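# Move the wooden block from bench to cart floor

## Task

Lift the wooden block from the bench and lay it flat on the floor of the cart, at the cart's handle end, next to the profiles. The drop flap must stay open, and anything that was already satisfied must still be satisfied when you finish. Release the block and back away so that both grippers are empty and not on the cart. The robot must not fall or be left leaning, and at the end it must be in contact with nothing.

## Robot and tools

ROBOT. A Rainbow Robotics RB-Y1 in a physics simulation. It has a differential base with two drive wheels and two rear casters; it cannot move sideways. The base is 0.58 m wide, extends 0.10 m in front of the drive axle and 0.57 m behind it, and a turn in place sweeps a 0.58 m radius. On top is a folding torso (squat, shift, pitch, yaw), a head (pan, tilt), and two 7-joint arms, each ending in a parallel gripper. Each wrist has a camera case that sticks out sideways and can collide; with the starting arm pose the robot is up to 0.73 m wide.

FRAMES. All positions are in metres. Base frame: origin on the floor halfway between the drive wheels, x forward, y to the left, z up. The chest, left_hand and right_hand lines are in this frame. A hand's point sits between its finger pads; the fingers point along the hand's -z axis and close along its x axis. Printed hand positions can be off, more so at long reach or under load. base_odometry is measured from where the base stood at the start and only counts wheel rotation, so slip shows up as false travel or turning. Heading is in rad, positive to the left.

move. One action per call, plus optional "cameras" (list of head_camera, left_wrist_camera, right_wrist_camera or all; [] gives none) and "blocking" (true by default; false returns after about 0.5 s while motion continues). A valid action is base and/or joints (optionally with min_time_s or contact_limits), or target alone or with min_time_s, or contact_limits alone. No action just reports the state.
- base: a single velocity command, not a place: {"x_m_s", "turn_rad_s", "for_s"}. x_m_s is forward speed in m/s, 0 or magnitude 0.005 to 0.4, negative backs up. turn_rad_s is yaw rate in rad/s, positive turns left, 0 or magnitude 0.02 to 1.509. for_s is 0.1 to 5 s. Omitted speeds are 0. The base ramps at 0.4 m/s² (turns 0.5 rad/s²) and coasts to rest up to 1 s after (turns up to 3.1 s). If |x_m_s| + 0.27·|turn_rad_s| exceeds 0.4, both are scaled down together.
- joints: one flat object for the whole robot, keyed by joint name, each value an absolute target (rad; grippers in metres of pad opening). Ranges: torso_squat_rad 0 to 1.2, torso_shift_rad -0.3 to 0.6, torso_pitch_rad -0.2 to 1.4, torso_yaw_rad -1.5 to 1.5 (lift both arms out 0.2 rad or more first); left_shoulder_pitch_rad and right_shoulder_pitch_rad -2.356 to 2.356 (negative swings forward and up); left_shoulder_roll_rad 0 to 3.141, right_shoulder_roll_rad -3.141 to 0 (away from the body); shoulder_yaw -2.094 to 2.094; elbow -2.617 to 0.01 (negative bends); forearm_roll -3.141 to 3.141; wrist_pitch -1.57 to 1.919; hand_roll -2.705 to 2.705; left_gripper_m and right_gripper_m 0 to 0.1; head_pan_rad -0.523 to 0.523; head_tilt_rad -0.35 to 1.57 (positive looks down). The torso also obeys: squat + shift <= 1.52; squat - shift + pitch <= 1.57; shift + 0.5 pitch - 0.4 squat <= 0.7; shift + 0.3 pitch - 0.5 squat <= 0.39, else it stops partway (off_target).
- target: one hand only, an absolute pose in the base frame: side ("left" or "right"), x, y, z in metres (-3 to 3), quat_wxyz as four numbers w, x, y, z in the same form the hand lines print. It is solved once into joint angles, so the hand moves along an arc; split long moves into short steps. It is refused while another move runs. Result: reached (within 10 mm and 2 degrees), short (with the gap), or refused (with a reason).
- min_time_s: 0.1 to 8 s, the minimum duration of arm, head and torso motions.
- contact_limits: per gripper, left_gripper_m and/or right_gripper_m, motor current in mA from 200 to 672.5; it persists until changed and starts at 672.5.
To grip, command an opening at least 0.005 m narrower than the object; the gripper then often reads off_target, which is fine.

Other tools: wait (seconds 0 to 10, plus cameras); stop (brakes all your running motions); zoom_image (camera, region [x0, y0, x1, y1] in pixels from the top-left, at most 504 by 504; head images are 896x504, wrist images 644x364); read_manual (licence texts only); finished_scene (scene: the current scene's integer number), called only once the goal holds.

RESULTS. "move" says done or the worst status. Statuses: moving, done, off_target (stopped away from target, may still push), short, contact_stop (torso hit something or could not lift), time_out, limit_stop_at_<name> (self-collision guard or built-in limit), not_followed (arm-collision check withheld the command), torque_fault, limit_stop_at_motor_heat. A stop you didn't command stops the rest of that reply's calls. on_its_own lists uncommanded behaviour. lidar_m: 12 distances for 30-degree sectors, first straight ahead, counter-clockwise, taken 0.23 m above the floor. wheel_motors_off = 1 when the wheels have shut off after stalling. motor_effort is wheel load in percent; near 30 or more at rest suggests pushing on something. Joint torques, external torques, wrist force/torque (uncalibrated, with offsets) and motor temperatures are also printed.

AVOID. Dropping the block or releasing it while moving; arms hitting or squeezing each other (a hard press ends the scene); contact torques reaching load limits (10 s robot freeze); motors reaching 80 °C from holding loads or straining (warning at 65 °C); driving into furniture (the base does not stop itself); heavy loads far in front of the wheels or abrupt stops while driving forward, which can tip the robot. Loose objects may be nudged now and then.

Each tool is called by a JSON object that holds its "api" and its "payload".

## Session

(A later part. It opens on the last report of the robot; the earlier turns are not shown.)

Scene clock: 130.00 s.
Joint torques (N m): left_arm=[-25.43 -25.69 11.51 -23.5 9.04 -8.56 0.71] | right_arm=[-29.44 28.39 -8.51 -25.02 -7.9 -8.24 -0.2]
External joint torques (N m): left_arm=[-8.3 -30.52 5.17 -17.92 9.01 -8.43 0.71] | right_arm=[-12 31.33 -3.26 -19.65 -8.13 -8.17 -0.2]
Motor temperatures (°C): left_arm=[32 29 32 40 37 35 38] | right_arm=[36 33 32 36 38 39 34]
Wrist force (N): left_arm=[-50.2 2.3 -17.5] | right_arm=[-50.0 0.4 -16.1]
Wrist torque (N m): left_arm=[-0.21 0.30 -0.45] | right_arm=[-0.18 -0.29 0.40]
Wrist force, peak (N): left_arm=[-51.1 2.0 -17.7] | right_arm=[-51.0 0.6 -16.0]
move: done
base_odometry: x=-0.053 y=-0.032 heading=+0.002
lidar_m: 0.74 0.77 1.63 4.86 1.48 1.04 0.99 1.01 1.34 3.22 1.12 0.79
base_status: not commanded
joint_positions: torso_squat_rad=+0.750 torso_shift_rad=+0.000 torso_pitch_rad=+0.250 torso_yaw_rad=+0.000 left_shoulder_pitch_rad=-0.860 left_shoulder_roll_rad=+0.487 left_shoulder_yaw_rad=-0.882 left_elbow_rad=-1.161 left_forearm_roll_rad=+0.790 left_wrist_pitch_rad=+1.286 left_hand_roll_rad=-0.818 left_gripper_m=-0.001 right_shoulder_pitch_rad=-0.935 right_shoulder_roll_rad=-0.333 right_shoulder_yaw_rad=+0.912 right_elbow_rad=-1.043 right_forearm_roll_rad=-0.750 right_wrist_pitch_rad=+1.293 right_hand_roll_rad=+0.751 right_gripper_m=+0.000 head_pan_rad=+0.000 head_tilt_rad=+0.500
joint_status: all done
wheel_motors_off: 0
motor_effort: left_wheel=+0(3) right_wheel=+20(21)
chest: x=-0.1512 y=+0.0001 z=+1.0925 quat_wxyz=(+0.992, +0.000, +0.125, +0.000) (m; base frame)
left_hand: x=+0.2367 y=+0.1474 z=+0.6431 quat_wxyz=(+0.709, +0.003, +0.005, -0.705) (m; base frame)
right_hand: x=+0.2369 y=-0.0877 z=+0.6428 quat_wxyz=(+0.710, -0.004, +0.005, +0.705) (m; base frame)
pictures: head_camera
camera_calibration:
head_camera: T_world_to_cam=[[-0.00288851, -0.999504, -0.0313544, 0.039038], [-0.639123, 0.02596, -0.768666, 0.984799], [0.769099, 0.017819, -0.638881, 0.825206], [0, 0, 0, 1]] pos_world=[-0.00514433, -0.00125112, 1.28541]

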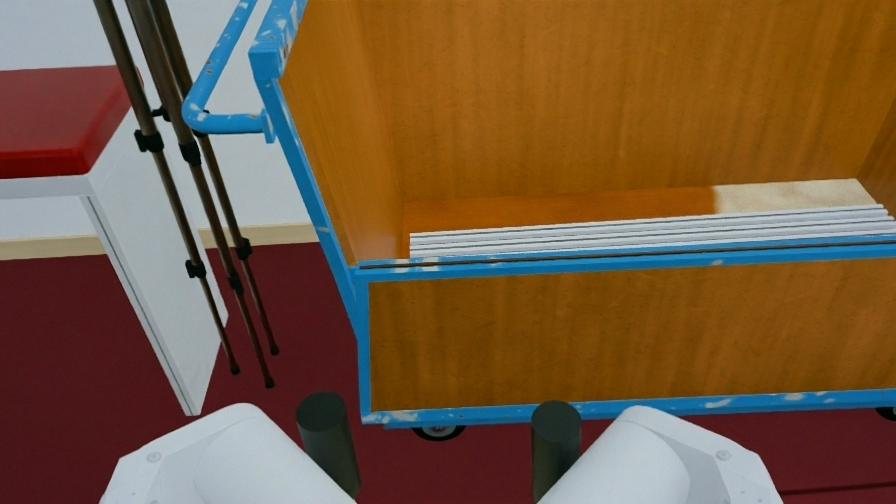

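{"api": "move", "payload": {"joints": {"torso_squat_rad":0.02,"head_tilt_rad":0.6}, "cameras": ["head_camera"]}}

{"api": "zoom_image", "payload": {"camera": "head_camera", "region": [340, 120, 640, 300]}}

Scene clock: 146.43 s.
Joint torques (N m): left_arm=[-25.52 -25.53 11.6 -23.58 8.99 -8.57 0.69] | right_arm=[-29.63 28.75 -8.57 -25.08 -7.93 -8.28 -0.18]
External joint torques (N m): left_arm=[-8.4 -30.37 5.26 -18.01 8.96 -8.45 0.68] | right_arm=[-12.19 31.69 -3.32 -19.71 -8.15 -8.21 -0.18]
Motor temperatures (°C): left_arm=[32 29 32 40 37 35 38] | right_arm=[37 33 32 37 39 39 34]
Wrist force (N): left_arm=[-50.2 2.3 -17.3] | right_arm=[-50.1 0.5 -15.9]
Wrist torque (N m): left_arm=[-0.19 0.31 -0.46] | right_arm=[-0.20 -0.29 0.42]
Wrist force, peak (N): left_arm=[-51.0 2.6 -17.9] | right_arm=[-50.9 0.4 -16.3]
move: done
base_odometry: x=-0.053 y=-0.032 heading=+0.002
lidar_m: 0.75 0.77 1.63 4.86 1.50 1.04 0.98 1.02 1.35 3.23 1.11 0.79
base_status: not commanded
joint_positions: torso_squat_rad=+0.020 torso_shift_rad=+0.000 torso_pitch_rad=+0.251 torso_yaw_rad=+0.000 left_shoulder_pitch_rad=-0.860 left_shoulder_roll_rad=+0.487 left_shoulder_yaw_rad=-0.882 left_elbow_rad=-1.161 left_forearm_roll_rad=+0.790 left_wrist_pitch_rad=+1.286 left_hand_roll_rad=-0.818 left_gripper_m=-0.001 right_shoulder_pitch_rad=-0.935 right_shoulder_roll_rad=-0.333 right_shoulder_yaw_rad=+0.912 right_elbow_rad=-1.043 right_forearm_roll_rad=-0.750 right_wrist_pitch_rad=+1.293 right_hand_roll_rad=+0.751 right_gripper_m=+0.000 head_pan_rad=+0.000 head_tilt_rad=+0.600
joint_status: all done
wheel_motors_off: 0
motor_effort: left_wheel=+0(2) right_wheel=+18(21)
chest: x=-0.1511 y=+0.0001 z=+1.2801 quat_wxyz=(+0.992, +0.000, +0.125, +0.000) (m; base frame)
left_hand: x=+0.2367 y=+0.1474 z=+0.8307 quat_wxyz=(+0.709, +0.003, +0.005, -0.705) (m; base frame)
right_hand: x=+0.2369 y=-0.0877 z=+0.8303 quat_wxyz=(+0.710, -0.003, +0.005, +0.705) (m; base frame)
pictures: head_camera
camera_calibration:
head_camera: T_world_to_cam=[[-0.00600869, -0.999504, -0.0309098, 0.0440185], [-0.712754, 0.0259613, -0.700933, 1.02376], [0.701388, 0.0178194, -0.712557, 1.04771], [0, 0, 0, 1]] pos_world=[-0.00489364, -0.00125112, 1.4655]

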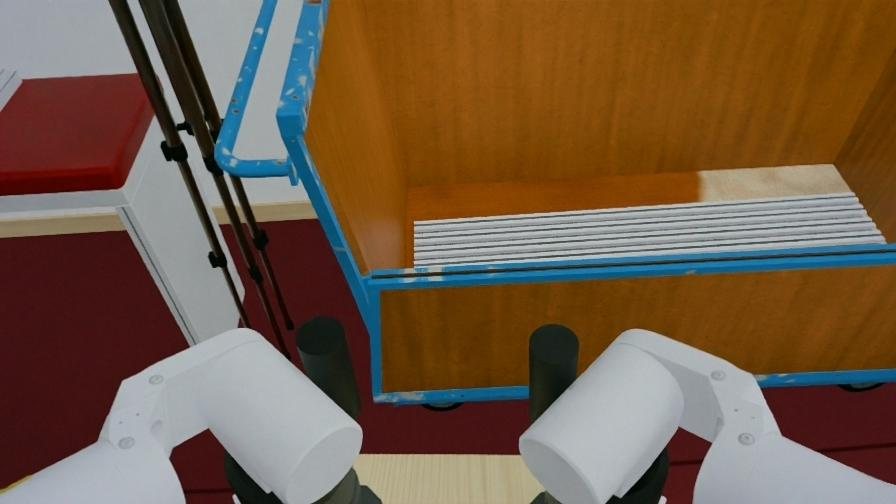

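Scaled by 1.680 from the camera's 896x504 image, which has a finer 1280x720 frame.

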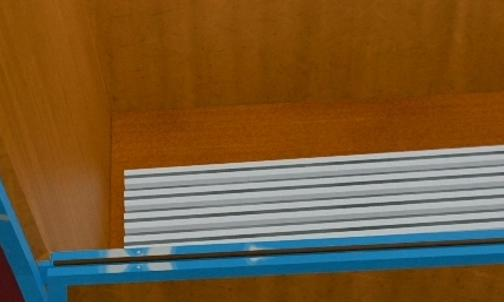

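{"api": "move", "payload": {"base": {"turn_rad_s":-0.3,"for_s":0.5}, "joints": {"head_tilt_rad":0.75}, "cameras": []}}

{"api": "move", "payload": {"base": {"x_m_s":0.25,"for_s":1.8}, "cameras": []}}

{"api": "move", "payload": {"base": {"turn_rad_s":0.3,"for_s":0.5}}}

Scene clock: 151.77 s.
Joint torques (N m): left_arm=[-25.35 -25.58 11.68 -23.68 9.04 -8.6 0.74] | right_arm=[-29.61 28.59 -8.47 -24.99 -7.87 -8.24 -0.08]
External joint torques (N m): left_arm=[-8.23 -30.41 5.34 -18.11 9.01 -8.48 0.74] | right_arm=[-12.17 31.53 -3.22 -19.62 -8.09 -8.17 -0.08]
Motor temperatures (°C): left_arm=[32 30 32 41 37 36 38] | right_arm=[37 33 32 37 39 40 34]
Wrist force (N): left_arm=[-50.0 2.9 -17.1] | right_arm=[-50.2 0.6 -15.7]
Wrist torque (N m): left_arm=[-0.26 0.31 -0.43] | right_arm=[-0.21 -0.28 0.40]
Wrist force, peak (N): left_arm=[-50.7 2.4 -17.8] | right_arm=[-51.0 -0.2 -15.7]
move: done
base_odometry: x=-0.053 y=-0.032 heading=-0.122
lidar_m: 0.74 0.75 1.64 3.71 1.76 1.09 0.99 1.01 1.22 2.34 1.29 0.82
base_status: done (sent for 0.5 of 0.5 s)
joint_positions: torso_squat_rad=+0.020 torso_shift_rad=+0.000 torso_pitch_rad=+0.251 torso_yaw_rad=+0.000 left_shoulder_pitch_rad=-0.860 left_shoulder_roll_rad=+0.487 left_shoulder_yaw_rad=-0.882 left_elbow_rad=-1.161 left_forearm_roll_rad=+0.790 left_wrist_pitch_rad=+1.286 left_hand_roll_rad=-0.818 left_gripper_m=-0.001 right_shoulder_pitch_rad=-0.935 right_shoulder_roll_rad=-0.333 right_shoulder_yaw_rad=+0.912 right_elbow_rad=-1.043 right_forearm_roll_rad=-0.750 right_wrist_pitch_rad=+1.293 right_hand_roll_rad=+0.751 right_gripper_m=+0.000 head_pan_rad=+0.000 head_tilt_rad=+0.750
joint_status: all done
wheel_motors_off: 0
motor_effort: left_wheel=-1(15) right_wheel=-17(31)
chest: x=-0.1511 y=+0.0001 z=+1.2801 quat_wxyz=(+0.992, +0.000, +0.125, +0.000) (m; base frame)
left_hand: x=+0.2367 y=+0.1474 z=+0.8307 quat_wxyz=(+0.709, +0.003, +0.005, -0.705) (m; base frame)
right_hand: x=+0.2369 y=-0.0877 z=+0.8303 quat_wxyz=(+0.710, -0.003, +0.005, +0.705) (m; base frame)
pictures: none
No camera images: "cameras" was empty.

Scene clock: 154.53 s.
Joint torques (N m): left_arm=[-25.15 -25.76 11.4 -23.65 9.17 -8.6 0.76] | right_arm=[-29.72 28.31 -8.34 -25.03 -8.08 -8.29 -0.13]
External joint torques (N m): left_arm=[-8.03 -30.6 5.06 -18.08 9.13 -8.47 0.76] | right_arm=[-12.29 31.25 -3.09 -19.66 -8.31 -8.22 -0.13]
Motor temperatures (°C): left_arm=[32 30 32 41 37 36 38] | right_arm=[37 33 32 37 39 40 34]
Wrist force (N): left_arm=[-49.8 2.8 -15.9] | right_arm=[-50.7 -0.1 -15.1]
Wrist torque (N m): left_arm=[-0.20 0.37 -0.42] | right_arm=[-0.12 -0.33 0.41]
Wrist force, peak (N): left_arm=[-51.0 2.5 -17.5] | right_arm=[-50.7 -0.1 -16.1]
move: done
base_odometry: x=+0.394 y=-0.087 heading=-0.121
lidar_m: 0.30 0.29 0.37 1.49 2.51 1.59 1.43 1.45 1.77 3.39 0.53 0.33
base_status: done (sent for 1.8 of 1.8 s)
joint_positions: torso_squat_rad=+0.020 torso_shift_rad=+0.000 torso_pitch_rad=+0.251 torso_yaw_rad=+0.000 left_shoulder_pitch_rad=-0.860 left_shoulder_roll_rad=+0.487 left_shoulder_yaw_rad=-0.882 left_elbow_rad=-1.161 left_forearm_roll_rad=+0.790 left_wrist_pitch_rad=+1.286 left_hand_roll_rad=-0.818 left_gripper_m=-0.001 right_shoulder_pitch_rad=-0.935 right_shoulder_roll_rad=-0.333 right_shoulder_yaw_rad=+0.912 right_elbow_rad=-1.043 right_forearm_roll_rad=-0.750 right_wrist_pitch_rad=+1.293 right_hand_roll_rad=+0.751 right_gripper_m=+0.000 head_pan_rad=+0.000 head_tilt_rad=+0.750
joint_status: not commanded
wheel_motors_off: 0
motor_effort: left_wheel=+18(54) right_wheel=-20(37)
chest: x=-0.1511 y=+0.0001 z=+1.2801 quat_wxyz=(+0.992, +0.000, +0.125, +0.000) (m; base frame)
left_hand: x=+0.2367 y=+0.1474 z=+0.8307 quat_wxyz=(+0.709, +0.003, +0.005, -0.705) (m; base frame)
right_hand: x=+0.2369 y=-0.0877 z=+0.8303 quat_wxyz=(+0.710, -0.003, +0.005, +0.705) (m; base frame)
pictures: none
No camera images: "cameras" was empty.

Scene clock: 155.90 s.
Joint torques (N m): left_arm=[-25.44 -25.58 11.3 -23.63 9.05 -8.56 0.78] | right_arm=[-29.94 28.22 -8.65 -24.96 -8.02 -8.2 -0.31]
External joint torques (N m): left_arm=[-8.31 -30.42 4.96 -18.06 9.02 -8.44 0.78] | right_arm=[-12.5 31.16 -3.4 -19.59 -8.24 -8.13 -0.31]
Motor temperatures (°C): left_arm=[32 30 32 41 38 36 38] | right_arm=[37 33 32 37 39 40 34]
Wrist force (N): left_arm=[-50.2 3.1 -17.0] | right_arm=[-50.2 0.2 -15.7]
Wrist torque (N m): left_arm=[-0.29 0.34 -0.44] | right_arm=[-0.15 -0.28 0.43]
Wrist force, peak (N): left_arm=[-51.5 2.8 -17.5] | right_arm=[-51.1 0.1 -15.5]
move: done
base_odometry: x=+0.394 y=-0.087 heading=+0.004
lidar_m: 0.29 0.31 0.84 3.68 2.16 1.51 1.42 1.49 1.94 4.65 0.44 0.32
base_status: done (sent for 0.5 of 0.5 s)
joint_positions: torso_squat_rad=+0.020 torso_shift_rad=+0.000 torso_pitch_rad=+0.251 torso_yaw_rad=+0.000 left_shoulder_pitch_rad=-0.860 left_shoulder_roll_rad=+0.487 left_shoulder_yaw_rad=-0.882 left_elbow_rad=-1.161 left_forearm_roll_rad=+0.790 left_wrist_pitch_rad=+1.286 left_hand_roll_rad=-0.818 left_gripper_m=-0.001 right_shoulder_pitch_rad=-0.935 right_shoulder_roll_rad=-0.333 right_shoulder_yaw_rad=+0.912 right_elbow_rad=-1.043 right_forearm_roll_rad=-0.750 right_wrist_pitch_rad=+1.293 right_hand_roll_rad=+0.751 right_gripper_m=+0.000 head_pan_rad=+0.000 head_tilt_rad=+0.750
joint_status: not commanded
wheel_motors_off: 0
motor_effort: left_wheel=-18(42) right_wheel=-3(33)
chest: x=-0.1511 y=+0.0001 z=+1.2801 quat_wxyz=(+0.992, +0.000, +0.125, +0.000) (m; base frame)
left_hand: x=+0.2367 y=+0.1473 z=+0.8307 quat_wxyz=(+0.709, +0.003, +0.005, -0.705) (m; base frame)
right_hand: x=+0.2369 y=-0.0877 z=+0.8303 quat_wxyz=(+0.710, -0.003, +0.005, +0.705) (m; base frame)
pictures: head_camera, left_wrist_camera, right_wrist_camera
camera_calibration:
head_camera: T_world_to_cam=[[-0.0106418, -0.999502, -0.0297233, 0.0419101], [-0.809505, 0.0260613, -0.586534, 0.848007], [0.587016, 0.0178193, -0.809379, 1.18073], [0, 0, 0, 1]] pos_world=[-0.00619457, -0.00125082, 1.45429]
left_wrist_camera: T_world_to_cam=[[0.0329198, -0.999233, -0.0212238, 0.156533], [-0.886324, -0.0390006, 0.46142, -0.138702], [-0.461894, 0.00362131, -0.886928, 0.918045], [0, 0, 0, 1]] pos_world=[0.295951, 0.147679, 0.881561]
right_wrist_camera: T_world_to_cam=[[0.0218707, -0.999662, -0.0140472, -0.0824247], [-0.860257, -0.025976, 0.509199, -0.194207], [-0.509392, 0.00094768, -0.860534, 0.907497], [0, 0, 0, 1]] pos_world=[0.297007, -0.0883016, 0.878664]

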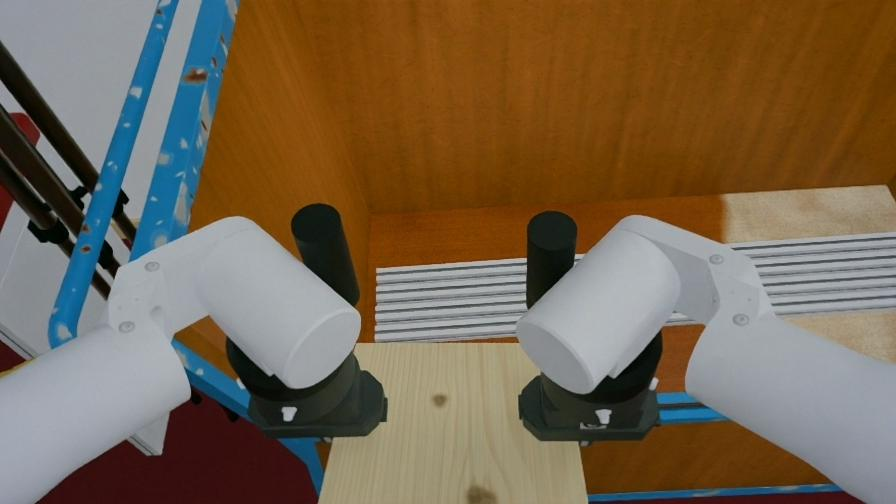

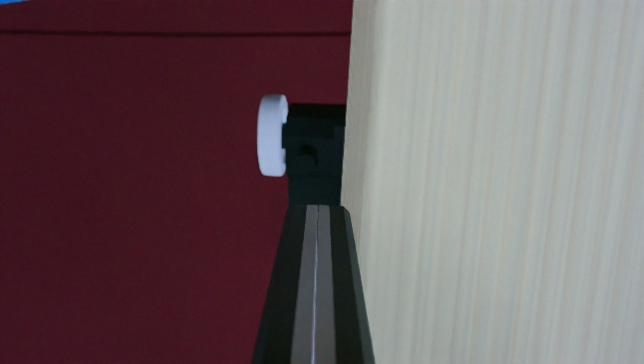

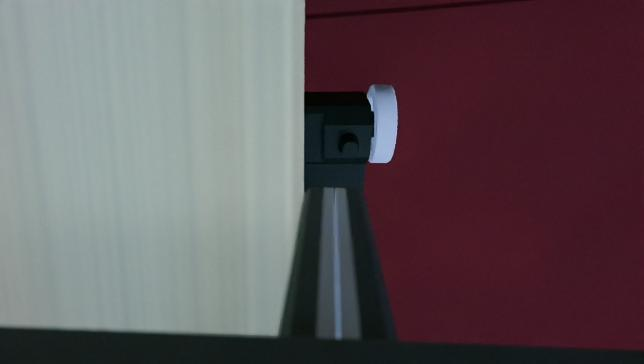

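{"api": "move", "payload": {"base": {"x_m_s":-0.25,"for_s":1.83}, "cameras": []}}

{"api": "move", "payload": {"base": {"turn_rad_s":0.5,"for_s":3.13}, "cameras": []}}

{"api": "move", "payload": {"base": {"x_m_s":0.35,"for_s":3.75}, "cameras": []}}

{"api": "move", "payload": {"base": {"turn_rad_s":-0.5,"for_s":3.13}, "cameras": ["head_camera"]}}

Scene clock: 174.83 s.
Joint torques (N m): left_arm=[-25.84 -25.47 11.58 -23.65 9.08 -8.63 0.74] | right_arm=[-30.04 28.43 -8.76 -25.03 -7.84 -8.28 -0.16]
External joint torques (N m): left_arm=[-8.72 -30.31 5.24 -18.08 9.05 -8.5 0.73] | right_arm=[-12.6 31.37 -3.51 -19.66 -8.06 -8.21 -0.16]
Motor temperatures (°C): left_arm=[33 30 32 41 38 36 38] | right_arm=[37 33 32 38 39 40 34]
Wrist force (N): left_arm=[-49.5 3.0 -16.7] | right_arm=[-50.0 -0.1 -15.2]
Wrist torque (N m): left_arm=[-0.20 0.35 -0.45] | right_arm=[-0.23 -0.28 0.45]
Wrist force, peak (N): left_arm=[-51.0 3.2 -17.9] | right_arm=[-50.8 0.1 -15.5]
move: done
base_odometry: x=-0.065 y=-0.089 heading=+0.005
lidar_m: 0.76 0.79 1.69 4.73 1.47 1.03 0.97 1.01 1.34 3.22 1.14 0.81
base_status: done (sent for 1.83 of 1.83 s)
joint_positions: torso_squat_rad=+0.020 torso_shift_rad=+0.000 torso_pitch_rad=+0.250 torso_yaw_rad=+0.000 left_shoulder_pitch_rad=-0.860 left_shoulder_roll_rad=+0.487 left_shoulder_yaw_rad=-0.882 left_elbow_rad=-1.161 left_forearm_roll_rad=+0.790 left_wrist_pitch_rad=+1.286 left_hand_roll_rad=-0.818 left_gripper_m=-0.001 right_shoulder_pitch_rad=-0.935 right_shoulder_roll_rad=-0.333 right_shoulder_yaw_rad=+0.912 right_elbow_rad=-1.043 right_forearm_roll_rad=-0.750 right_wrist_pitch_rad=+1.293 right_hand_roll_rad=+0.751 right_gripper_m=+0.000 head_pan_rad=+0.000 head_tilt_rad=+0.750
joint_status: not commanded
wheel_motors_off: 0
motor_effort: left_wheel=+11(45) right_wheel=-11(34)
chest: x=-0.1512 y=+0.0001 z=+1.2801 quat_wxyz=(+0.992, +0.000, +0.125, +0.000) (m; base frame)
left_hand: x=+0.2366 y=+0.1474 z=+0.8307 quat_wxyz=(+0.709, +0.003, +0.005, -0.705) (m; base frame)
right_hand: x=+0.2369 y=-0.0877 z=+0.8304 quat_wxyz=(+0.710, -0.003, +0.005, +0.705) (m; base frame)
pictures: none
No camera images: "cameras" was empty.

Scene clock: 179.30 s.
Joint torques (N m): left_arm=[-25.56 -25.54 11.37 -23.75 9.08 -8.66 0.74] | right_arm=[-30.18 28.34 -8.76 -25.15 -7.85 -8.17 -0.33]
External joint torques (N m): left_arm=[-8.43 -30.37 5.03 -18.18 9.05 -8.53 0.74] | right_arm=[-12.74 31.28 -3.51 -19.78 -8.08 -8.1 -0.33]
Motor temperatures (°C): left_arm=[33 30 32 41 38 36 38] | right_arm=[37 33 32 38 39 40 34]
Wrist force (N): left_arm=[-50.0 3.0 -16.8] | right_arm=[-50.2 -0.3 -15.4]
Wrist torque (N m): left_arm=[-0.21 0.31 -0.44] | right_arm=[-0.18 -0.31 0.40]
Wrist force, peak (N): left_arm=[-50.7 1.6 -18.3] | right_arm=[-50.8 0.4 -16.0]
move: done
base_odometry: x=-0.065 y=-0.089 heading=+1.571
lidar_m: 4.64 1.46 1.02 0.96 1.00 1.31 3.20 1.17 0.82 0.78 0.79 1.70
base_status: done (sent for 3.13 of 3.13 s)
joint_positions: torso_squat_rad=+0.020 torso_shift_rad=+0.000 torso_pitch_rad=+0.250 torso_yaw_rad=+0.000 left_shoulder_pitch_rad=-0.860 left_shoulder_roll_rad=+0.487 left_shoulder_yaw_rad=-0.882 left_elbow_rad=-1.161 left_forearm_roll_rad=+0.790 left_wrist_pitch_rad=+1.286 left_hand_roll_rad=-0.818 left_gripper_m=-0.001 right_shoulder_pitch_rad=-0.935 right_shoulder_roll_rad=-0.333 right_shoulder_yaw_rad=+0.912 right_elbow_rad=-1.043 right_forearm_roll_rad=-0.750 right_wrist_pitch_rad=+1.293 right_hand_roll_rad=+0.751 right_gripper_m=+0.000 head_pan_rad=+0.000 head_tilt_rad=+0.750
joint_status: not commanded
wheel_motors_off: 0
motor_effort: left_wheel=+4(47) right_wheel=+16(49)
chest: x=-0.1512 y=+0.0001 z=+1.2801 quat_wxyz=(+0.992, +0.000, +0.125, +0.000) (m; base frame)
left_hand: x=+0.2367 y=+0.1474 z=+0.8307 quat_wxyz=(+0.709, +0.003, +0.005, -0.705) (m; base frame)
right_hand: x=+0.2369 y=-0.0877 z=+0.8304 quat_wxyz=(+0.710, -0.003, +0.005, +0.705) (m; base frame)
pictures: none
No camera images: "cameras" was empty.

Scene clock: 184.33 s.
Joint torques (N m): left_arm=[-25.37 -25.31 11.58 -23.61 9.07 -8.49 0.86] | right_arm=[-29.94 28.39 -8.95 -25.06 -7.96 -8.09 -0.13]
External joint torques (N m): left_arm=[-8.25 -30.14 5.24 -18.04 9.04 -8.37 0.86] | right_arm=[-12.51 31.33 -3.7 -19.69 -8.18 -8.03 -0.13]
Motor temperatures (°C): left_arm=[33 30 32 41 38 36 38] | right_arm=[37 33 32 38 39 40 34]
Wrist force (N): left_arm=[-50.0 3.7 -16.7] | right_arm=[-50.7 0.3 -15.2]
Wrist torque (N m): left_arm=[-0.35 0.39 -0.43] | right_arm=[-0.20 -0.40 0.40]
Wrist force, peak (N): left_arm=[-50.9 2.7 -17.5] | right_arm=[-50.7 -0.7 -16.2]
move: done
base_odometry: x=-0.065 y=+1.230 heading=+1.572
lidar_m: 4.39 1.54 1.09 1.03 1.06 1.40 3.42 1.30 1.13 0.94 1.56 2.05
base_status: done (sent for 3.77 of 3.77 s)
joint_positions: torso_squat_rad=+0.020 torso_shift_rad=+0.000 torso_pitch_rad=+0.251 torso_yaw_rad=+0.000 left_shoulder_pitch_rad=-0.860 left_shoulder_roll_rad=+0.487 left_shoulder_yaw_rad=-0.882 left_elbow_rad=-1.161 left_forearm_roll_rad=+0.790 left_wrist_pitch_rad=+1.286 left_hand_roll_rad=-0.818 left_gripper_m=-0.001 right_shoulder_pitch_rad=-0.935 right_shoulder_roll_rad=-0.333 right_shoulder_yaw_rad=+0.912 right_elbow_rad=-1.043 right_forearm_roll_rad=-0.750 right_wrist_pitch_rad=+1.293 right_hand_roll_rad=+0.751 right_gripper_m=+0.000 head_pan_rad=+0.000 head_tilt_rad=+0.750
joint_status: not commanded
wheel_motors_off: 0
motor_effort: left_wheel=+16(41) right_wheel=-14(48)
chest: x=-0.1511 y=+0.0001 z=+1.2801 quat_wxyz=(+0.992, +0.000, +0.125, +0.000) (m; base frame)
left_hand: x=+0.2368 y=+0.1473 z=+0.8307 quat_wxyz=(+0.709, +0.003, +0.005, -0.705) (m; base frame)
right_hand: x=+0.2369 y=-0.0877 z=+0.8303 quat_wxyz=(+0.710, -0.003, +0.005, +0.705) (m; base frame)
pictures: none
No camera images: "cameras" was empty.

Scene clock: 188.80 s.
Joint torques (N m): left_arm=[-25.44 -25.66 11.5 -23.62 9.05 -8.54 0.76] | right_arm=[-29.74 28.44 -8.54 -25.01 -8.07 -8.1 -0.22]
External joint torques (N m): left_arm=[-8.31 -30.49 5.16 -18.05 9.02 -8.41 0.76] | right_arm=[-12.3 31.39 -3.29 -19.65 -8.3 -8.03 -0.22]
Motor temperatures (°C): left_arm=[33 30 32 41 38 36 38] | right_arm=[37 33 32 38 39 40 34]
Wrist force (N): left_arm=[-50.4 2.4 -16.7] | right_arm=[-49.8 0.4 -15.7]
Wrist torque (N m): left_arm=[-0.19 0.31 -0.43] | right_arm=[-0.20 -0.26 0.42]
Wrist force, peak (N): left_arm=[-51.3 1.9 -16.7] | right_arm=[-51.1 0.5 -15.6]
move: done
base_odometry: x=-0.066 y=+1.230 heading=+0.006
lidar_m: 0.91 1.56 2.05 4.40 1.56 1.08 1.02 1.08 1.42 3.39 1.30 1.12
base_status: done (sent for 3.13 of 3.13 s)
joint_positions: torso_squat_rad=+0.020 torso_shift_rad=+0.000 torso_pitch_rad=+0.251 torso_yaw_rad=+0.000 left_shoulder_pitch_rad=-0.860 left_shoulder_roll_rad=+0.487 left_shoulder_yaw_rad=-0.882 left_elbow_rad=-1.161 left_forearm_roll_rad=+0.790 left_wrist_pitch_rad=+1.286 left_hand_roll_rad=-0.818 left_gripper_m=-0.001 right_shoulder_pitch_rad=-0.935 right_shoulder_roll_rad=-0.333 right_shoulder_yaw_rad=+0.912 right_elbow_rad=-1.043 right_forearm_roll_rad=-0.750 right_wrist_pitch_rad=+1.293 right_hand_roll_rad=+0.751 right_gripper_m=+0.000 head_pan_rad=+0.000 head_tilt_rad=+0.750
joint_status: not commanded
wheel_motors_off: 0
motor_effort: left_wheel=+20(40) right_wheel=+0(44)
chest: x=-0.1511 y=+0.0001 z=+1.2801 quat_wxyz=(+0.992, +0.000, +0.125, +0.000) (m; base frame)
left_hand: x=+0.2367 y=+0.1473 z=+0.8307 quat_wxyz=(+0.709, +0.003, +0.005, -0.705) (m; base frame)
right_hand: x=+0.2369 y=-0.0877 z=+0.8303 quat_wxyz=(+0.710, -0.003, +0.005, +0.705) (m; base frame)
pictures: head_camera
camera_calibration:
head_camera: T_world_to_cam=[[-0.0105601, -0.999504, -0.029666, 0.0418269], [-0.809505, 0.0259615, -0.586538, 0.848013], [0.587018, 0.0178209, -0.809378, 1.18073], [0, 0, 0, 1]] pos_world=[-0.00619447, -0.00125112, 1.45429]

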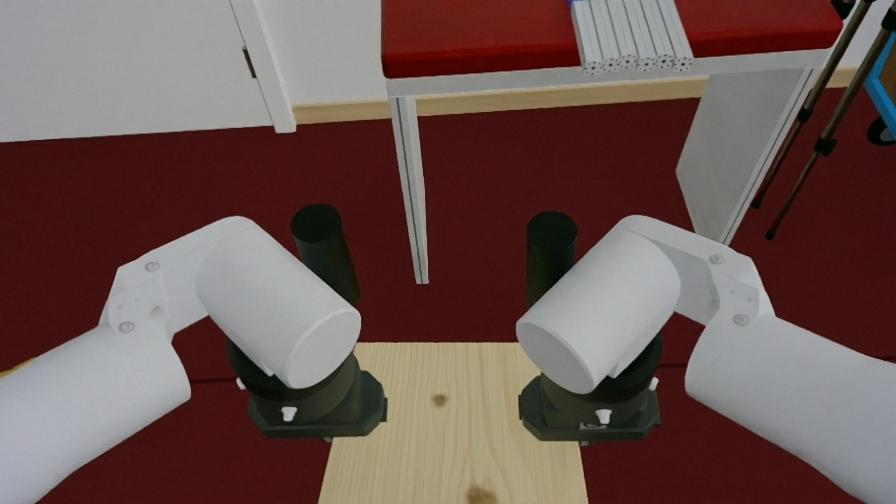

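{"api": "move", "payload": {"base": {"x_m_s":0.25,"for_s":2.8}, "cameras": ["head_camera"]}}

{"api": "move", "payload": {"joints": {"torso_squat_rad":0.30}, "min_time_s": 1.5, "cameras": ["head_camera"]}}

{"api": "move", "payload": {"joints": {"torso_squat_rad":0.35}, "min_time_s": 1, "cameras": ["head_camera"]}}

Scene clock: 193.83 s.
Joint torques (N m): left_arm=[-25.33 -25.55 11.61 -23.64 8.97 -8.7 0.71] | right_arm=[-29.53 28.34 -8.63 -24.96 -7.91 -8.08 -0.23]
External joint torques (N m): left_arm=[-8.21 -30.38 5.27 -18.07 8.94 -8.57 0.7] | right_arm=[-12.09 31.28 -3.38 -19.59 -8.13 -8.02 -0.23]
Motor temperatures (°C): left_arm=[33 30 32 41 38 36 38] | right_arm=[37 33 32 38 39 40 34]
Wrist force (N): left_arm=[-49.7 2.2 -17.2] | right_arm=[-49.7 -0.6 -15.3]
Wrist torque (N m): left_arm=[-0.25 0.37 -0.46] | right_arm=[-0.08 -0.22 0.37]
Wrist force, peak (N): left_arm=[-51.0 2.9 -17.5] | right_arm=[-51.8 3.2 -11.9]
move: done
base_odometry: x=+0.635 y=+1.233 heading=+0.006
lidar_m: 0.50 0.22 1.09 2.72 2.60 1.82 1.72 1.79 2.35 1.09 0.64 0.87
base_status: done (sent for 2.8 of 2.8 s)
joint_positions: torso_squat_rad=+0.020 torso_shift_rad=+0.000 torso_pitch_rad=+0.251 torso_yaw_rad=+0.000 left_shoulder_pitch_rad=-0.860 left_shoulder_roll_rad=+0.487 left_shoulder_yaw_rad=-0.882 left_elbow_rad=-1.161 left_forearm_roll_rad=+0.790 left_wrist_pitch_rad=+1.286 left_hand_roll_rad=-0.818 left_gripper_m=-0.001 right_shoulder_pitch_rad=-0.935 right_shoulder_roll_rad=-0.333 right_shoulder_yaw_rad=+0.912 right_elbow_rad=-1.043 right_forearm_roll_rad=-0.750 right_wrist_pitch_rad=+1.293 right_hand_roll_rad=+0.751 right_gripper_m=+0.000 head_pan_rad=+0.000 head_tilt_rad=+0.750
joint_status: not commanded
wheel_motors_off: 0
motor_effort: left_wheel=-6(48) right_wheel=+4(40)
chest: x=-0.1511 y=+0.0001 z=+1.2801 quat_wxyz=(+0.992, +0.000, +0.125, +0.000) (m; base frame)
left_hand: x=+0.2368 y=+0.1473 z=+0.8307 quat_wxyz=(+0.709, +0.003, +0.005, -0.705) (m; base frame)
right_hand: x=+0.2369 y=-0.0877 z=+0.8303 quat_wxyz=(+0.710, -0.003, +0.005, +0.705) (m; base frame)
pictures: head_camera
camera_calibration:
head_camera: T_world_to_cam=[[-0.0105602, -0.999504, -0.0296661, 0.0418271], [-0.809505, 0.0259617, -0.586538, 0.848013], [0.587018, 0.0178209, -0.809378, 1.18073], [0, 0, 0, 1]] pos_world=[-0.00619447, -0.00125112, 1.45429]

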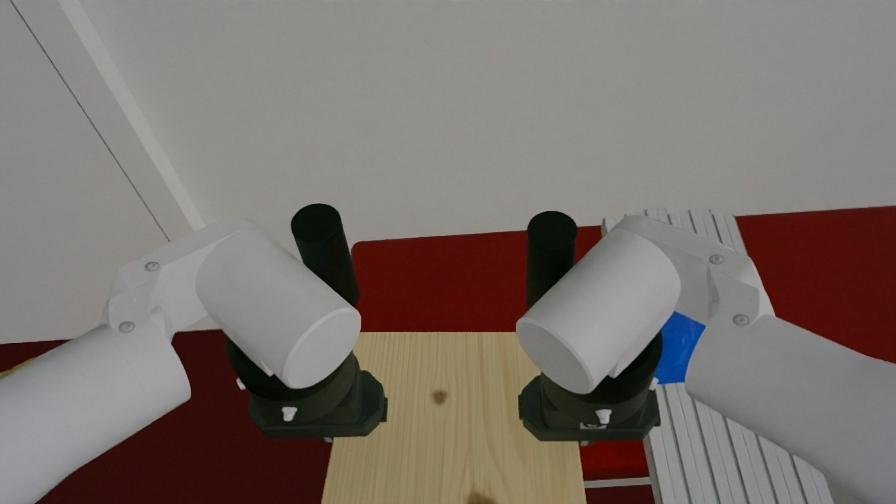

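Scene clock: 195.63 s.
Joint torques (N m): left_arm=[-25 -25.6 11.44 -23.55 8.96 -8.64 0.77] | right_arm=[-29.81 28.44 -8.48 -25.03 -7.97 -8.15 -0.23]
External joint torques (N m): left_arm=[-7.88 -30.43 5.1 -17.98 8.93 -8.52 0.77] | right_arm=[-12.37 31.38 -3.23 -19.67 -8.19 -8.08 -0.23]
Motor temperatures (°C): left_arm=[33 30 32 42 38 36 38] | right_arm=[37 33 32 38 39 40 34]
Wrist force (N): left_arm=[-49.0 1.4 -16.6] | right_arm=[-50.0 0.0 -12.8]
Wrist torque (N m): left_arm=[-0.23 0.49 -0.42] | right_arm=[-0.22 -0.27 0.12]
Wrist force, peak (N): left_arm=[-50.3 2.2 -17.6] | right_arm=[-50.4 -0.2 -15.3]
move: done
base_odometry: x=+0.635 y=+1.233 heading=+0.006
lidar_m: 0.51 0.24 1.09 2.72 2.62 1.82 1.73 1.80 2.36 1.10 0.63 0.87
base_status: not commanded
joint_positions: torso_squat_rad=+0.300 torso_shift_rad=+0.000 torso_pitch_rad=+0.250 torso_yaw_rad=+0.000 left_shoulder_pitch_rad=-0.860 left_shoulder_roll_rad=+0.487 left_shoulder_yaw_rad=-0.882 left_elbow_rad=-1.161 left_forearm_roll_rad=+0.790 left_wrist_pitch_rad=+1.286 left_hand_roll_rad=-0.818 left_gripper_m=-0.001 right_shoulder_pitch_rad=-0.935 right_shoulder_roll_rad=-0.333 right_shoulder_yaw_rad=+0.912 right_elbow_rad=-1.043 right_forearm_roll_rad=-0.750 right_wrist_pitch_rad=+1.293 right_hand_roll_rad=+0.751 right_gripper_m=+0.000 head_pan_rad=+0.000 head_tilt_rad=+0.750
joint_status: all done
wheel_motors_off: 0
motor_effort: left_wheel=-5(6) right_wheel=+4(7)
chest: x=-0.1513 y=+0.0001 z=+1.2490 quat_wxyz=(+0.992, +0.000, +0.125, +0.000) (m; base frame)
left_hand: x=+0.2367 y=+0.1473 z=+0.7998 quat_wxyz=(+0.709, +0.003, +0.005, -0.705) (m; base frame)
right_hand: x=+0.2369 y=-0.0877 z=+0.7994 quat_wxyz=(+0.710, -0.004, +0.005, +0.705) (m; base frame)
pictures: head_camera
camera_calibration:
head_camera: T_world_to_cam=[[-0.0105495, -0.999504, -0.0296695, 0.0409102], [-0.809294, 0.0259615, -0.58683, 0.830084], [0.58731, 0.0178206, -0.809166, 1.15545], [0, 0, 0, 1]] pos_world=[-0.00639457, -0.00125112, 1.42329]

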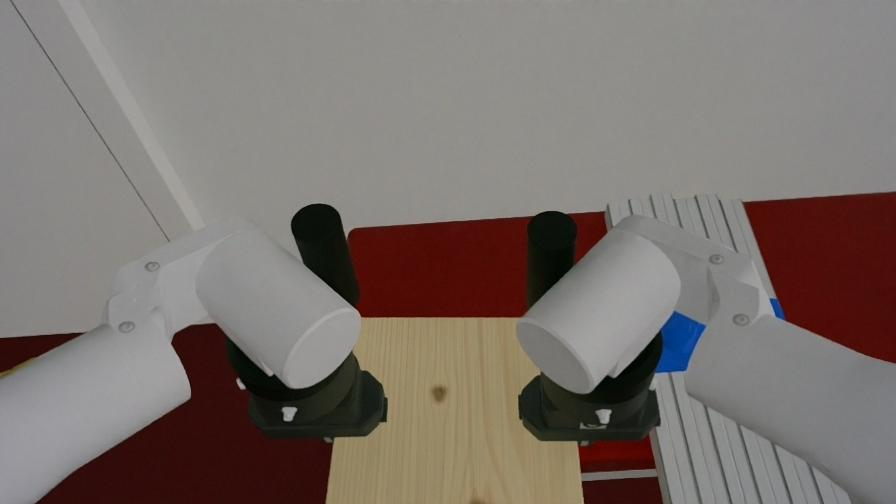

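Scene clock: 196.90 s.
Joint torques (N m): left_arm=[-23.12 -26.72 10.84 -21.78 7.77 -12.39 0.85] | right_arm=[-25.11 29.18 -8.75 -22.11 -7.14 -11.66 -0.19]
External joint torques (N m): left_arm=[-5.94 -31.57 4.47 -16.21 7.74 -12.26 0.85] | right_arm=[-7.61 32.14 -3.48 -16.75 -7.37 -11.59 -0.19]
Motor temperatures (°C): left_arm=[33 30 32 42 38 36 38] | right_arm=[37 33 32 38 39 40 34]
Wrist force (N): left_arm=[-57.3 -13.0 18.2] | right_arm=[-59.3 13.3 23.1]
Wrist torque (N m): left_arm=[-0.66 0.15 -0.63] | right_arm=[-0.10 -0.63 0.10]
Wrist force, peak (N): left_arm=[-58.1 -13.7 18.1] | right_arm=[-59.7 13.5 23.2]
move: done
base_odometry: x=+0.634 y=+1.233 heading=+0.006
lidar_m: 0.51 0.23 1.12 2.74 2.62 1.84 1.73 1.78 2.36 1.10 0.63 0.88
base_status: not commanded
joint_positions: torso_squat_rad=+0.350 torso_shift_rad=-0.001 torso_pitch_rad=+0.248 torso_yaw_rad=+0.000 left_shoulder_pitch_rad=-0.861 left_shoulder_roll_rad=+0.487 left_shoulder_yaw_rad=-0.882 left_elbow_rad=-1.161 left_forearm_roll_rad=+0.790 left_wrist_pitch_rad=+1.287 left_hand_roll_rad=-0.818 left_gripper_m=-0.001 right_shoulder_pitch_rad=-0.936 right_shoulder_roll_rad=-0.333 right_shoulder_yaw_rad=+0.912 right_elbow_rad=-1.044 right_forearm_roll_rad=-0.750 right_wrist_pitch_rad=+1.294 right_hand_roll_rad=+0.751 right_gripper_m=-0.001 head_pan_rad=+0.000 head_tilt_rad=+0.750
joint_status: all done
wheel_motors_off: 0
motor_effort: left_wheel=-1(6) right_wheel=+11(12)
chest: x=-0.1526 y=+0.0001 z=+1.2380 quat_wxyz=(+0.992, +0.000, +0.124, +0.000) (m; base frame)
left_hand: x=+0.2365 y=+0.1474 z=+0.7899 quat_wxyz=(+0.709, +0.004, +0.005, -0.705) (m; base frame)
right_hand: x=+0.2370 y=-0.0875 z=+0.7897 quat_wxyz=(+0.709, -0.005, +0.004, +0.705) (m; base frame)
pictures: head_camera
camera_calibration:
head_camera: T_world_to_cam=[[-0.0104836, -0.999504, -0.029694, 0.0406086], [-0.807988, 0.0259622, -0.588627, 0.824891], [0.589106, 0.0178214, -0.807859, 1.14601], [0, 0, 0, 1]] pos_world=[-0.0081952, -0.00125112, 1.41258]

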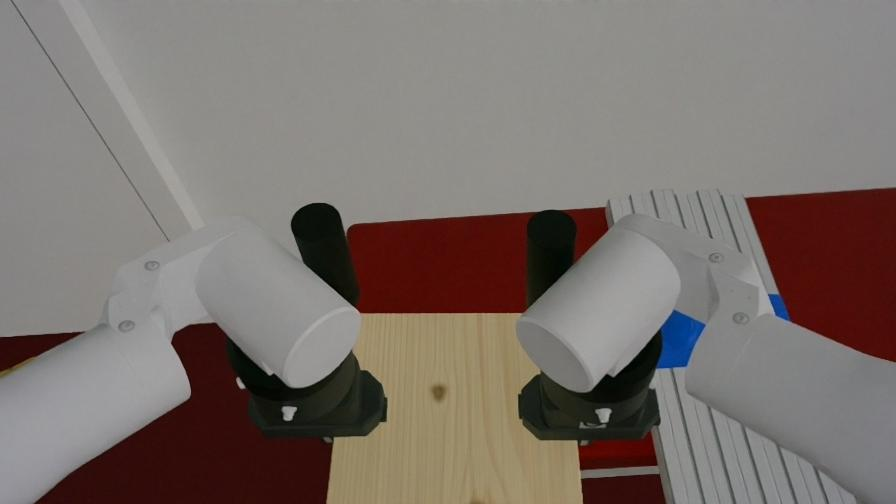

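{"api": "move", "payload": {"joints": {"torso_squat_rad":0.338}, "cameras": []}}

{"api": "move", "payload": {"target": {"side":"right","x":0.237,"y":-0.12,"z":0.793,"quat_wxyz":[0.7071,0,0,0.7071]}, "min_time_s": 1, "cameras": []}}

{"api": "move", "payload": {"target": {"side":"left","x":0.237,"y":0.18,"z":0.793,"quat_wxyz":[0.7071,0,0,-0.7071]}, "cameras": ["head_camera"]}}

Scene clock: 198.70 s.
Joint torques (N m): left_arm=[-24.39 -26.53 10.84 -22.02 7.76 -11.14 0.69] | right_arm=[-25.63 29.13 -8.33 -22.76 -7.03 -10.4 -0.31]
External joint torques (N m): left_arm=[-7.24 -31.37 4.49 -16.45 7.73 -11.02 0.69] | right_arm=[-8.16 32.09 -3.07 -17.39 -7.25 -10.33 -0.31]
Motor temperatures (°C): left_arm=[33 30 32 41 38 36 38] | right_arm=[37 33 32 38 39 40 34]
Wrist force (N): left_arm=[-53.9 -6.6 -3.4] | right_arm=[-53.6 7.1 2.1]
Wrist torque (N m): left_arm=[-0.41 0.35 -0.52] | right_arm=[0.05 -0.38 0.08]
Wrist force, peak (N): left_arm=[-58.0 -13.1 18.4] | right_arm=[-59.9 13.7 23.8]
move: done
base_odometry: x=+0.634 y=+1.233 heading=+0.006
lidar_m: 0.51 0.23 1.10 2.72 2.61 1.84 1.72 1.79 2.35 1.10 0.64 0.88
base_status: not commanded
joint_positions: torso_squat_rad=+0.338 torso_shift_rad=+0.000 torso_pitch_rad=+0.249 torso_yaw_rad=+0.000 left_shoulder_pitch_rad=-0.860 left_shoulder_roll_rad=+0.487 left_shoulder_yaw_rad=-0.882 left_elbow_rad=-1.161 left_forearm_roll_rad=+0.790 left_wrist_pitch_rad=+1.287 left_hand_roll_rad=-0.818 left_gripper_m=-0.001 right_shoulder_pitch_rad=-0.936 right_shoulder_roll_rad=-0.333 right_shoulder_yaw_rad=+0.912 right_elbow_rad=-1.044 right_forearm_roll_rad=-0.750 right_wrist_pitch_rad=+1.294 right_hand_roll_rad=+0.751 right_gripper_m=-0.001 head_pan_rad=+0.000 head_tilt_rad=+0.750
joint_status: all done
wheel_motors_off: 0
motor_effort: left_wheel=-2(2) right_wheel=+9(13)
chest: x=-0.1519 y=+0.0001 z=+1.2407 quat_wxyz=(+0.992, +0.000, +0.124, +0.000) (m; base frame)
left_hand: x=+0.2366 y=+0.1474 z=+0.7920 quat_wxyz=(+0.709, +0.004, +0.005, -0.705) (m; base frame)
right_hand: x=+0.2371 y=-0.0875 z=+0.7919 quat_wxyz=(+0.709, -0.004, +0.004, +0.705) (m; base frame)
pictures: none
No camera images: "cameras" was empty.

Scene clock: 200.03 s.
Joint torques (N m): left_arm=[-18.16 -1.13 9.95 -9.22 1.41 -2.11 0.27] | right_arm=[-16.41 -4.69 -7.47 -6.43 -0.19 -0.21 0.26]
External joint torques (N m): left_arm=[-1.01 -5.81 3.6 -3.58 1.37 -1.97 0.27] | right_arm=[0.71 -0.52 -1.83 -1.17 -0.4 -0.14 0.26]
Motor temperatures (°C): left_arm=[33 30 32 41 38 36 38] | right_arm=[37 33 32 38 39 40 34]
Wrist force (N): left_arm=[-6.0 -0.2 -9.6] | right_arm=[-0.1 1.5 -4.3]
Wrist torque (N m): left_arm=[-0.22 0.41 0.03] | right_arm=[-0.16 0.07 -0.08]
Wrist force, peak (N): left_arm=[-53.9 -5.7 -2.5] | right_arm=[-54.5 6.0 3.3]
move: done
base_odometry: x=+0.634 y=+1.233 heading=+0.006
lidar_m: 0.51 0.23 1.11 2.73 2.61 1.82 1.72 1.79 2.35 1.10 0.64 0.86
base_status: not commanded
joint_positions: torso_squat_rad=+0.338 torso_shift_rad=+0.000 torso_pitch_rad=+0.250 torso_yaw_rad=+0.000 left_shoulder_pitch_rad=-0.862 left_shoulder_roll_rad=+0.481 left_shoulder_yaw_rad=-0.881 left_elbow_rad=-1.164 left_forearm_roll_rad=+0.792 left_wrist_pitch_rad=+1.284 left_hand_roll_rad=-0.817 left_gripper_m=+0.000 right_shoulder_pitch_rad=-0.895 right_shoulder_roll_rad=-0.419 right_shoulder_yaw_rad=+0.895 right_elbow_rad=-1.113 right_forearm_roll_rad=-0.776 right_wrist_pitch_rad=+1.293 right_hand_roll_rad=+0.794 right_gripper_m=+0.000 head_pan_rad=+0.000 head_tilt_rad=+0.750
joint_status: all done
wheel_motors_off: 0
motor_effort: left_wheel=-2(4) right_wheel=+9(12)
chest: x=-0.1516 y=+0.0001 z=+1.2407 quat_wxyz=(+0.992, +0.000, +0.125, +0.000) (m; base frame)
left_hand: x=+0.2365 y=+0.1415 z=+0.7927 quat_wxyz=(+0.707, +0.001, +0.001, -0.707) (m; base frame)
right_hand: x=+0.2372 y=-0.1192 z=+0.7921 quat_wxyz=(+0.707, -0.001, +0.005, +0.707) (m; base frame)
right_hand_status: reached (checked arc, planned for 1.0 s): 1 mm and 0.5 deg off.
pictures: none
No camera images: "cameras" was empty.

Scene clock: 200.70 s.
Joint torques (N m): left_arm=[-15 4.07 8.5 -6.08 0.27 -0.64 -0.19] | right_arm=[-16.61 -4.69 -7.61 -6.06 -0.13 -0.06 0.17]
External joint torques (N m): left_arm=[1.76 -2.04 1.86 -0.71 0.23 -0.51 -0.19] | right_arm=[0.51 -0.51 -1.96 -0.81 -0.34 0.01 0.17]
Motor temperatures (°C): left_arm=[33 30 32 41 38 36 38] | right_arm=[37 33 32 38 39 40 34]
Wrist force (N): left_arm=[1.1 -0.4 -6.7] | right_arm=[0.0 1.8 -4.8]
Wrist torque (N m): left_arm=[-0.12 0.22 0.09] | right_arm=[-0.22 0.10 -0.05]
Wrist force, peak (N): left_arm=[-6.6 -1.1 -10.4] | right_arm=[0.0 2.0 -4.9]
move: done
base_odometry: x=+0.635 y=+1.233 heading=+0.006
lidar_m: 0.52 0.23 1.11 2.73 2.59 1.83 1.71 1.79 2.36 1.10 0.65 0.88
base_status: not commanded
joint_positions: torso_squat_rad=+0.338 torso_shift_rad=+0.000 torso_pitch_rad=+0.250 torso_yaw_rad=+0.000 left_shoulder_pitch_rad=-0.824 left_shoulder_roll_rad=+0.565 left_shoulder_yaw_rad=-0.860 left_elbow_rad=-1.200 left_forearm_roll_rad=+0.823 left_wrist_pitch_rad=+1.269 left_hand_roll_rad=-0.873 left_gripper_m=+0.000 right_shoulder_pitch_rad=-0.895 right_shoulder_roll_rad=-0.419 right_shoulder_yaw_rad=+0.895 right_elbow_rad=-1.114 right_forearm_roll_rad=-0.776 right_wrist_pitch_rad=+1.293 right_hand_roll_rad=+0.794 right_gripper_m=+0.000 head_pan_rad=+0.000 head_tilt_rad=+0.750
joint_status: all done
wheel_motors_off: 0
motor_effort: left_wheel=-5(6) right_wheel=+6(9)
chest: x=-0.1515 y=+0.0001 z=+1.2407 quat_wxyz=(+0.992, +0.000, +0.125, +0.000) (m; base frame)
left_hand: x=+0.2371 y=+0.1795 z=+0.7928 quat_wxyz=(+0.707, +0.002, +0.003, -0.707) (m; base frame)
left_hand_status: reached (checked arc, planned for 0.3 s): 1 mm and 0.4 deg off.
right_hand: x=+0.2371 y=-0.1193 z=+0.7921 quat_wxyz=(+0.707, -0.001, +0.005, +0.707) (m; base frame)
pictures: head_camera
camera_calibration:
head_camera: T_world_to_cam=[[-0.0105387, -0.999504, -0.0296728, 0.0407655], [-0.809082, 0.0259611, -0.587122, 0.825382], [0.587601, 0.0178203, -0.808954, 1.14861], [0, 0, 0, 1]] pos_world=[-0.00669468, -0.00115112, 1.41498]

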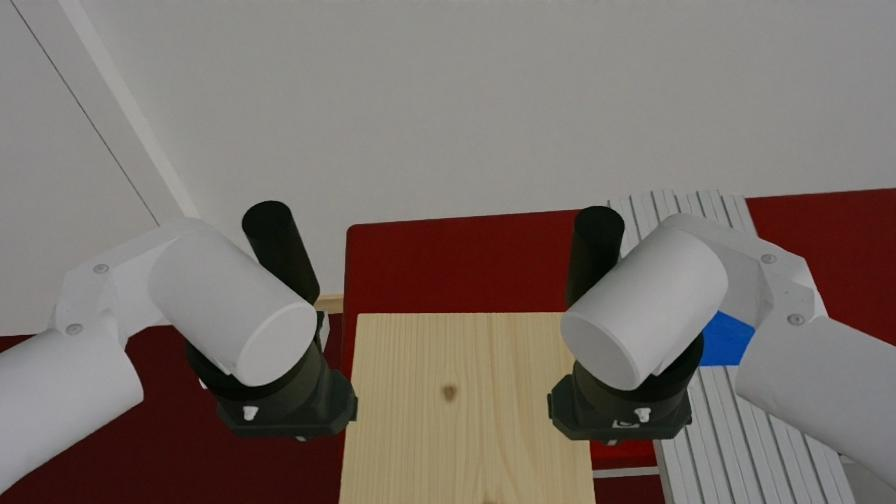

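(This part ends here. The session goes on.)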